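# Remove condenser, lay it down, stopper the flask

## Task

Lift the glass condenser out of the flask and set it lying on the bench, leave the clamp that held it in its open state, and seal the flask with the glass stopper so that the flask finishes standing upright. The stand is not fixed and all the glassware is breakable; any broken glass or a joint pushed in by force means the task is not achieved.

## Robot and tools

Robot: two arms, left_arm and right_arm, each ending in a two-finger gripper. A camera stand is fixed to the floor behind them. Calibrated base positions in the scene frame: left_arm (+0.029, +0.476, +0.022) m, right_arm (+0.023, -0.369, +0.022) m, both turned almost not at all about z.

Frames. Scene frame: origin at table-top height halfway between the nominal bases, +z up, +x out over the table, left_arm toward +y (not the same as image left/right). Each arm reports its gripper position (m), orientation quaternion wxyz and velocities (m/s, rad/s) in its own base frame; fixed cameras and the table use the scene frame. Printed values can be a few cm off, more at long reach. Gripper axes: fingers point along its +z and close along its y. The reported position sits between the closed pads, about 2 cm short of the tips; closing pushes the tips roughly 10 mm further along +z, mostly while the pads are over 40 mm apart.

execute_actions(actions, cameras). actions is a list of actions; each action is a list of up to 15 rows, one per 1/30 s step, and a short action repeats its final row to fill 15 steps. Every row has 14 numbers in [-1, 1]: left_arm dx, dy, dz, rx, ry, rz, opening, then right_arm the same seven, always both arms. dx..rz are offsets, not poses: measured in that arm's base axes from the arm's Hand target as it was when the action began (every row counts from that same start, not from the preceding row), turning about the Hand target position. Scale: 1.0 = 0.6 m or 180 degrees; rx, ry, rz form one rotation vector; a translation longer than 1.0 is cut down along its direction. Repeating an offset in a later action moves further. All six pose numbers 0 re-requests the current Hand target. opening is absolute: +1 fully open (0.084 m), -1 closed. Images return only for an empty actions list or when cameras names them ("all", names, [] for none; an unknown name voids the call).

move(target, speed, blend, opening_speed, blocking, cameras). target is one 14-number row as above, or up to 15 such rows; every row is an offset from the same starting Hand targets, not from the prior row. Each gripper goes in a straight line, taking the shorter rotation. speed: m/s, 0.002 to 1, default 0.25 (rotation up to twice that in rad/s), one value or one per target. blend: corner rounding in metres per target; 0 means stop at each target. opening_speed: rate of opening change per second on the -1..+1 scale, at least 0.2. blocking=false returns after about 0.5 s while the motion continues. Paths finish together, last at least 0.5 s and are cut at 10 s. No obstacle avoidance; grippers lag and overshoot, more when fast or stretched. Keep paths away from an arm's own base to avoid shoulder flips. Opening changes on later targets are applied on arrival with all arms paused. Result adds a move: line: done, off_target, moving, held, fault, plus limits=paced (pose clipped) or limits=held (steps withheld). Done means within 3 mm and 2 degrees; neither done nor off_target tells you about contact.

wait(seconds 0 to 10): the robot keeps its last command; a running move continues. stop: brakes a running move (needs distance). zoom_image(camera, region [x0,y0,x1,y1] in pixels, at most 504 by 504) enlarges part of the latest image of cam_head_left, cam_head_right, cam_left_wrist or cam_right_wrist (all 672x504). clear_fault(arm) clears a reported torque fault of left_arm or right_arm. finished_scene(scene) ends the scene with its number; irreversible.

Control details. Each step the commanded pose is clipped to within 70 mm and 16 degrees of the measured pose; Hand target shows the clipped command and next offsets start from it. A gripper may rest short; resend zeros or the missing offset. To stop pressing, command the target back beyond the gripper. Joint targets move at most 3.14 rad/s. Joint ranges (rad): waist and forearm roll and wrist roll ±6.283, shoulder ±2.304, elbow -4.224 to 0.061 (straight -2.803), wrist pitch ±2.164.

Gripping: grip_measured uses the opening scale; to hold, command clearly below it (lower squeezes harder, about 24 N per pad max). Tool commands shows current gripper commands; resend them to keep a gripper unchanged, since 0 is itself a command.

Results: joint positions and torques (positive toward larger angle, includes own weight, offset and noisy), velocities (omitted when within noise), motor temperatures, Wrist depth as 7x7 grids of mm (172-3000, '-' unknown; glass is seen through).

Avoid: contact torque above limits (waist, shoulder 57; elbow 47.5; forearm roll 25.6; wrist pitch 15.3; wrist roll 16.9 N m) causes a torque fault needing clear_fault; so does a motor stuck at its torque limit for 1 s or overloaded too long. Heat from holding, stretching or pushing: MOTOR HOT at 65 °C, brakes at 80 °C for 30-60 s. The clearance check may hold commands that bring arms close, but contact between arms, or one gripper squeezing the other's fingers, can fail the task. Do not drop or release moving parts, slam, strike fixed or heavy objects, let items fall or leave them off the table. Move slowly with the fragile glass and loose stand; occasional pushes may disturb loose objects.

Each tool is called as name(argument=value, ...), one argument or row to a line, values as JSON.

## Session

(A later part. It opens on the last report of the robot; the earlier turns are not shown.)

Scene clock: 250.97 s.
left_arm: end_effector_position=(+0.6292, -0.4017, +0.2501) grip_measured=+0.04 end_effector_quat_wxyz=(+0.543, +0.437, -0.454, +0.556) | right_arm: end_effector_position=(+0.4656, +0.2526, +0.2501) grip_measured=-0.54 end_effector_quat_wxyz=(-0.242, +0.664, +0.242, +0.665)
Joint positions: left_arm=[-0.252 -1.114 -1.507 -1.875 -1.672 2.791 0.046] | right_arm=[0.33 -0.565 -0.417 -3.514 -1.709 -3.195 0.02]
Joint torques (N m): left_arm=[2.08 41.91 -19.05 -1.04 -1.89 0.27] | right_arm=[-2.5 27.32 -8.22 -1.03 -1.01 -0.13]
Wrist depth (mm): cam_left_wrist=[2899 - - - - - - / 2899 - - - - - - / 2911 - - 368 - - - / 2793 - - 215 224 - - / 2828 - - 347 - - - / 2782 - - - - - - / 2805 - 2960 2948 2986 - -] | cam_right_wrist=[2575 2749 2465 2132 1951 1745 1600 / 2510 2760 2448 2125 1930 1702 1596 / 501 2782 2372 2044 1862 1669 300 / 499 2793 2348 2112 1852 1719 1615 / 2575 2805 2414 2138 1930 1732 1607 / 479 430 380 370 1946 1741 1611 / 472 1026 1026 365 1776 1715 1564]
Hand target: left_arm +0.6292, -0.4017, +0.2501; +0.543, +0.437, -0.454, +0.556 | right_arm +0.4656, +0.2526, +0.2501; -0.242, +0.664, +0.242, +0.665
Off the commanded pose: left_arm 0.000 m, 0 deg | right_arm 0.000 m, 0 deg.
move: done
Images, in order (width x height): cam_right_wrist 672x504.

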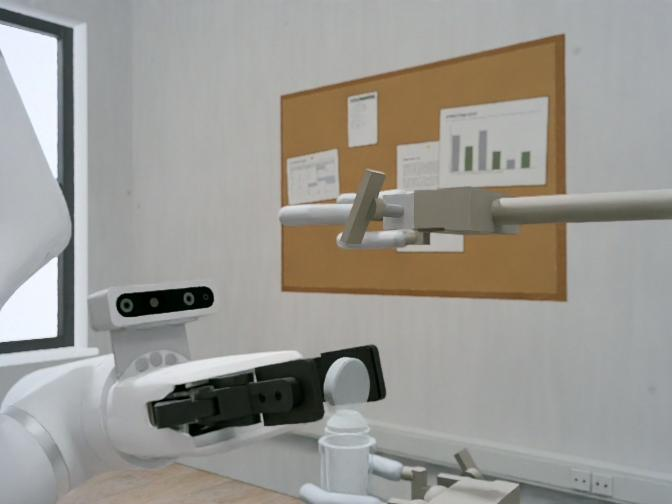

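move(
  target=[
    [0,0.0667,0,0,0,0, 0.05, 0,0,0,0,0,0,-0.52],
    [0,0.3,0.02,0,0,0, 0.05, 0,0,0,0,0,0,-0.52],
  ],
  speed=[0.05,0.2],
  blend=[0.005,0],
  cameras=["cam_left_wrist","cam_right_wrist","cam_head_left","cam_head_right"],
)

zoom_image(
  camera="cam_right_wrist",
  region=[290, 330, 410, 454],
)

zoom_image(
  camera="cam_head_left",
  region=[210, 120, 410, 280],
)

Scene clock: 253.33 s.
left_arm: end_effector_position=(+0.6292, -0.2218, +0.2621) grip_measured=+0.04 end_effector_quat_wxyz=(+0.543, +0.437, -0.454, +0.556) | right_arm: end_effector_position=(+0.4656, +0.2526, +0.2501) grip_measured=-0.54 end_effector_quat_wxyz=(-0.242, +0.664, +0.242, +0.665)
Joint positions: left_arm=[0.028 -1.055 -1.419 -1.614 -1.778 2.801 0.046] | right_arm=[0.33 -0.565 -0.417 -3.514 -1.709 -3.195 0.02]
Joint torques (N m): left_arm=[1.71 41.32 -12.78 0.01 -2.04 -0.55] | right_arm=[-1.4 28.45 -8.62 -0.84 -0.94 -0.03]
Wrist depth (mm): cam_left_wrist=[2886 - - - - - 705 / 2935 - - - - - 667 / 2935 - - - - - 650 / 2886 - - - - - 652 / 2851 - - 515 - - 685 / 2805 - - - - - 687 / 2717 - 2595 - 2839 2644 518] | cam_right_wrist=[2575 2760 2448 2145 1946 1749 1615 / 2566 2771 2457 2119 1919 1719 1622 / 2547 2760 2372 2056 1877 1681 300 / 2556 2749 2356 2125 1857 1719 1596 / 2465 2644 2457 2119 1935 1723 1600 / 520 2717 2448 378 1946 1728 1604 / 1141 1138 2566 365 1772 1728 1557]
Hand target: left_arm +0.6292, -0.2217, +0.2621; +0.543, +0.437, -0.454, +0.556 | right_arm +0.4656, +0.2526, +0.2501; -0.242, +0.664, +0.242, +0.665
Off the commanded pose: left_arm 0.000 m, 0 deg | right_arm 0.000 m, 0 deg.
move: done

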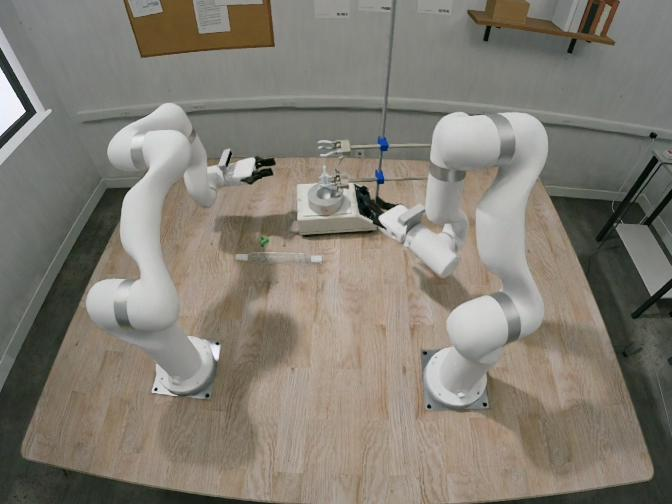

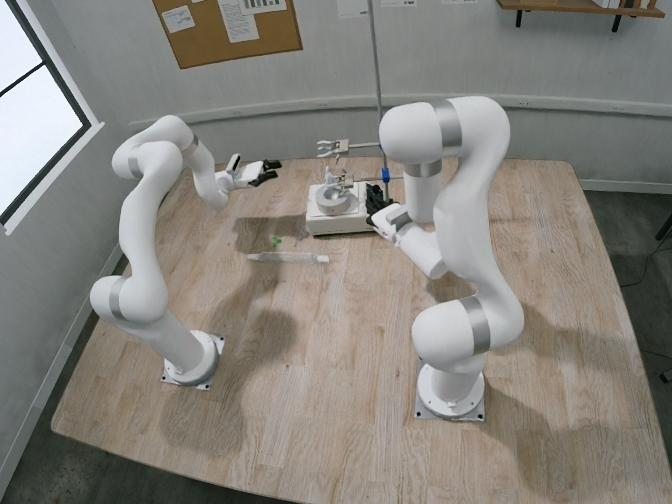

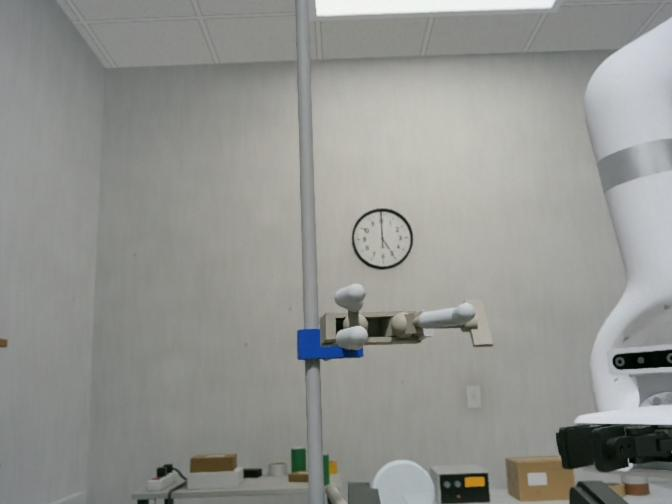

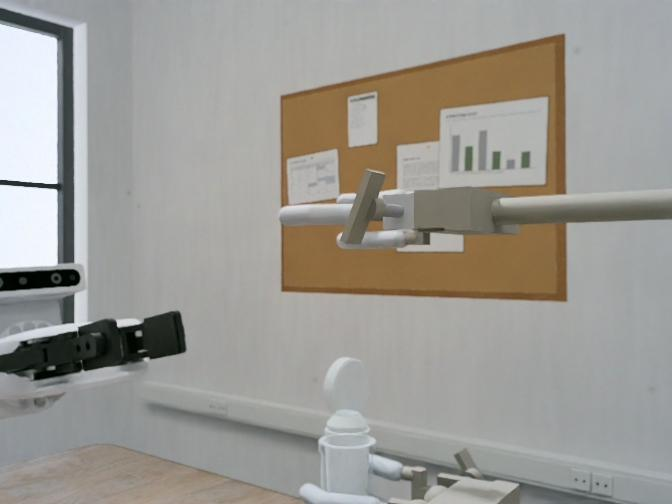

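Scaled by 4.065 from the camera's 672x504 image, which has a finer 960x720 frame.

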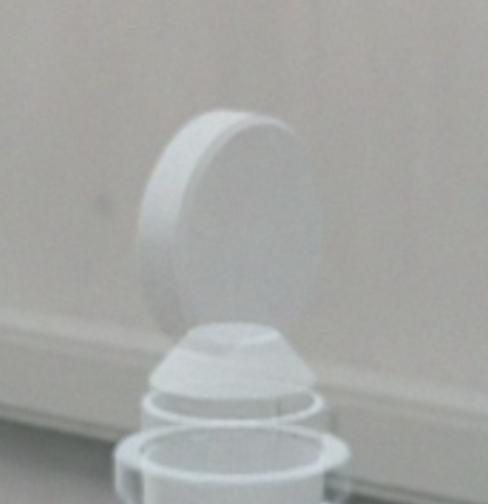

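Scaled by 2.520 from the camera's 672x504 image, which has a finer 960x720 frame.

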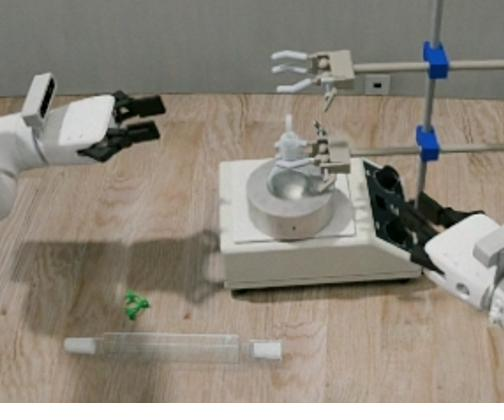

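finished_scene(
  scene=2,
)

The scene is finished: the task was done.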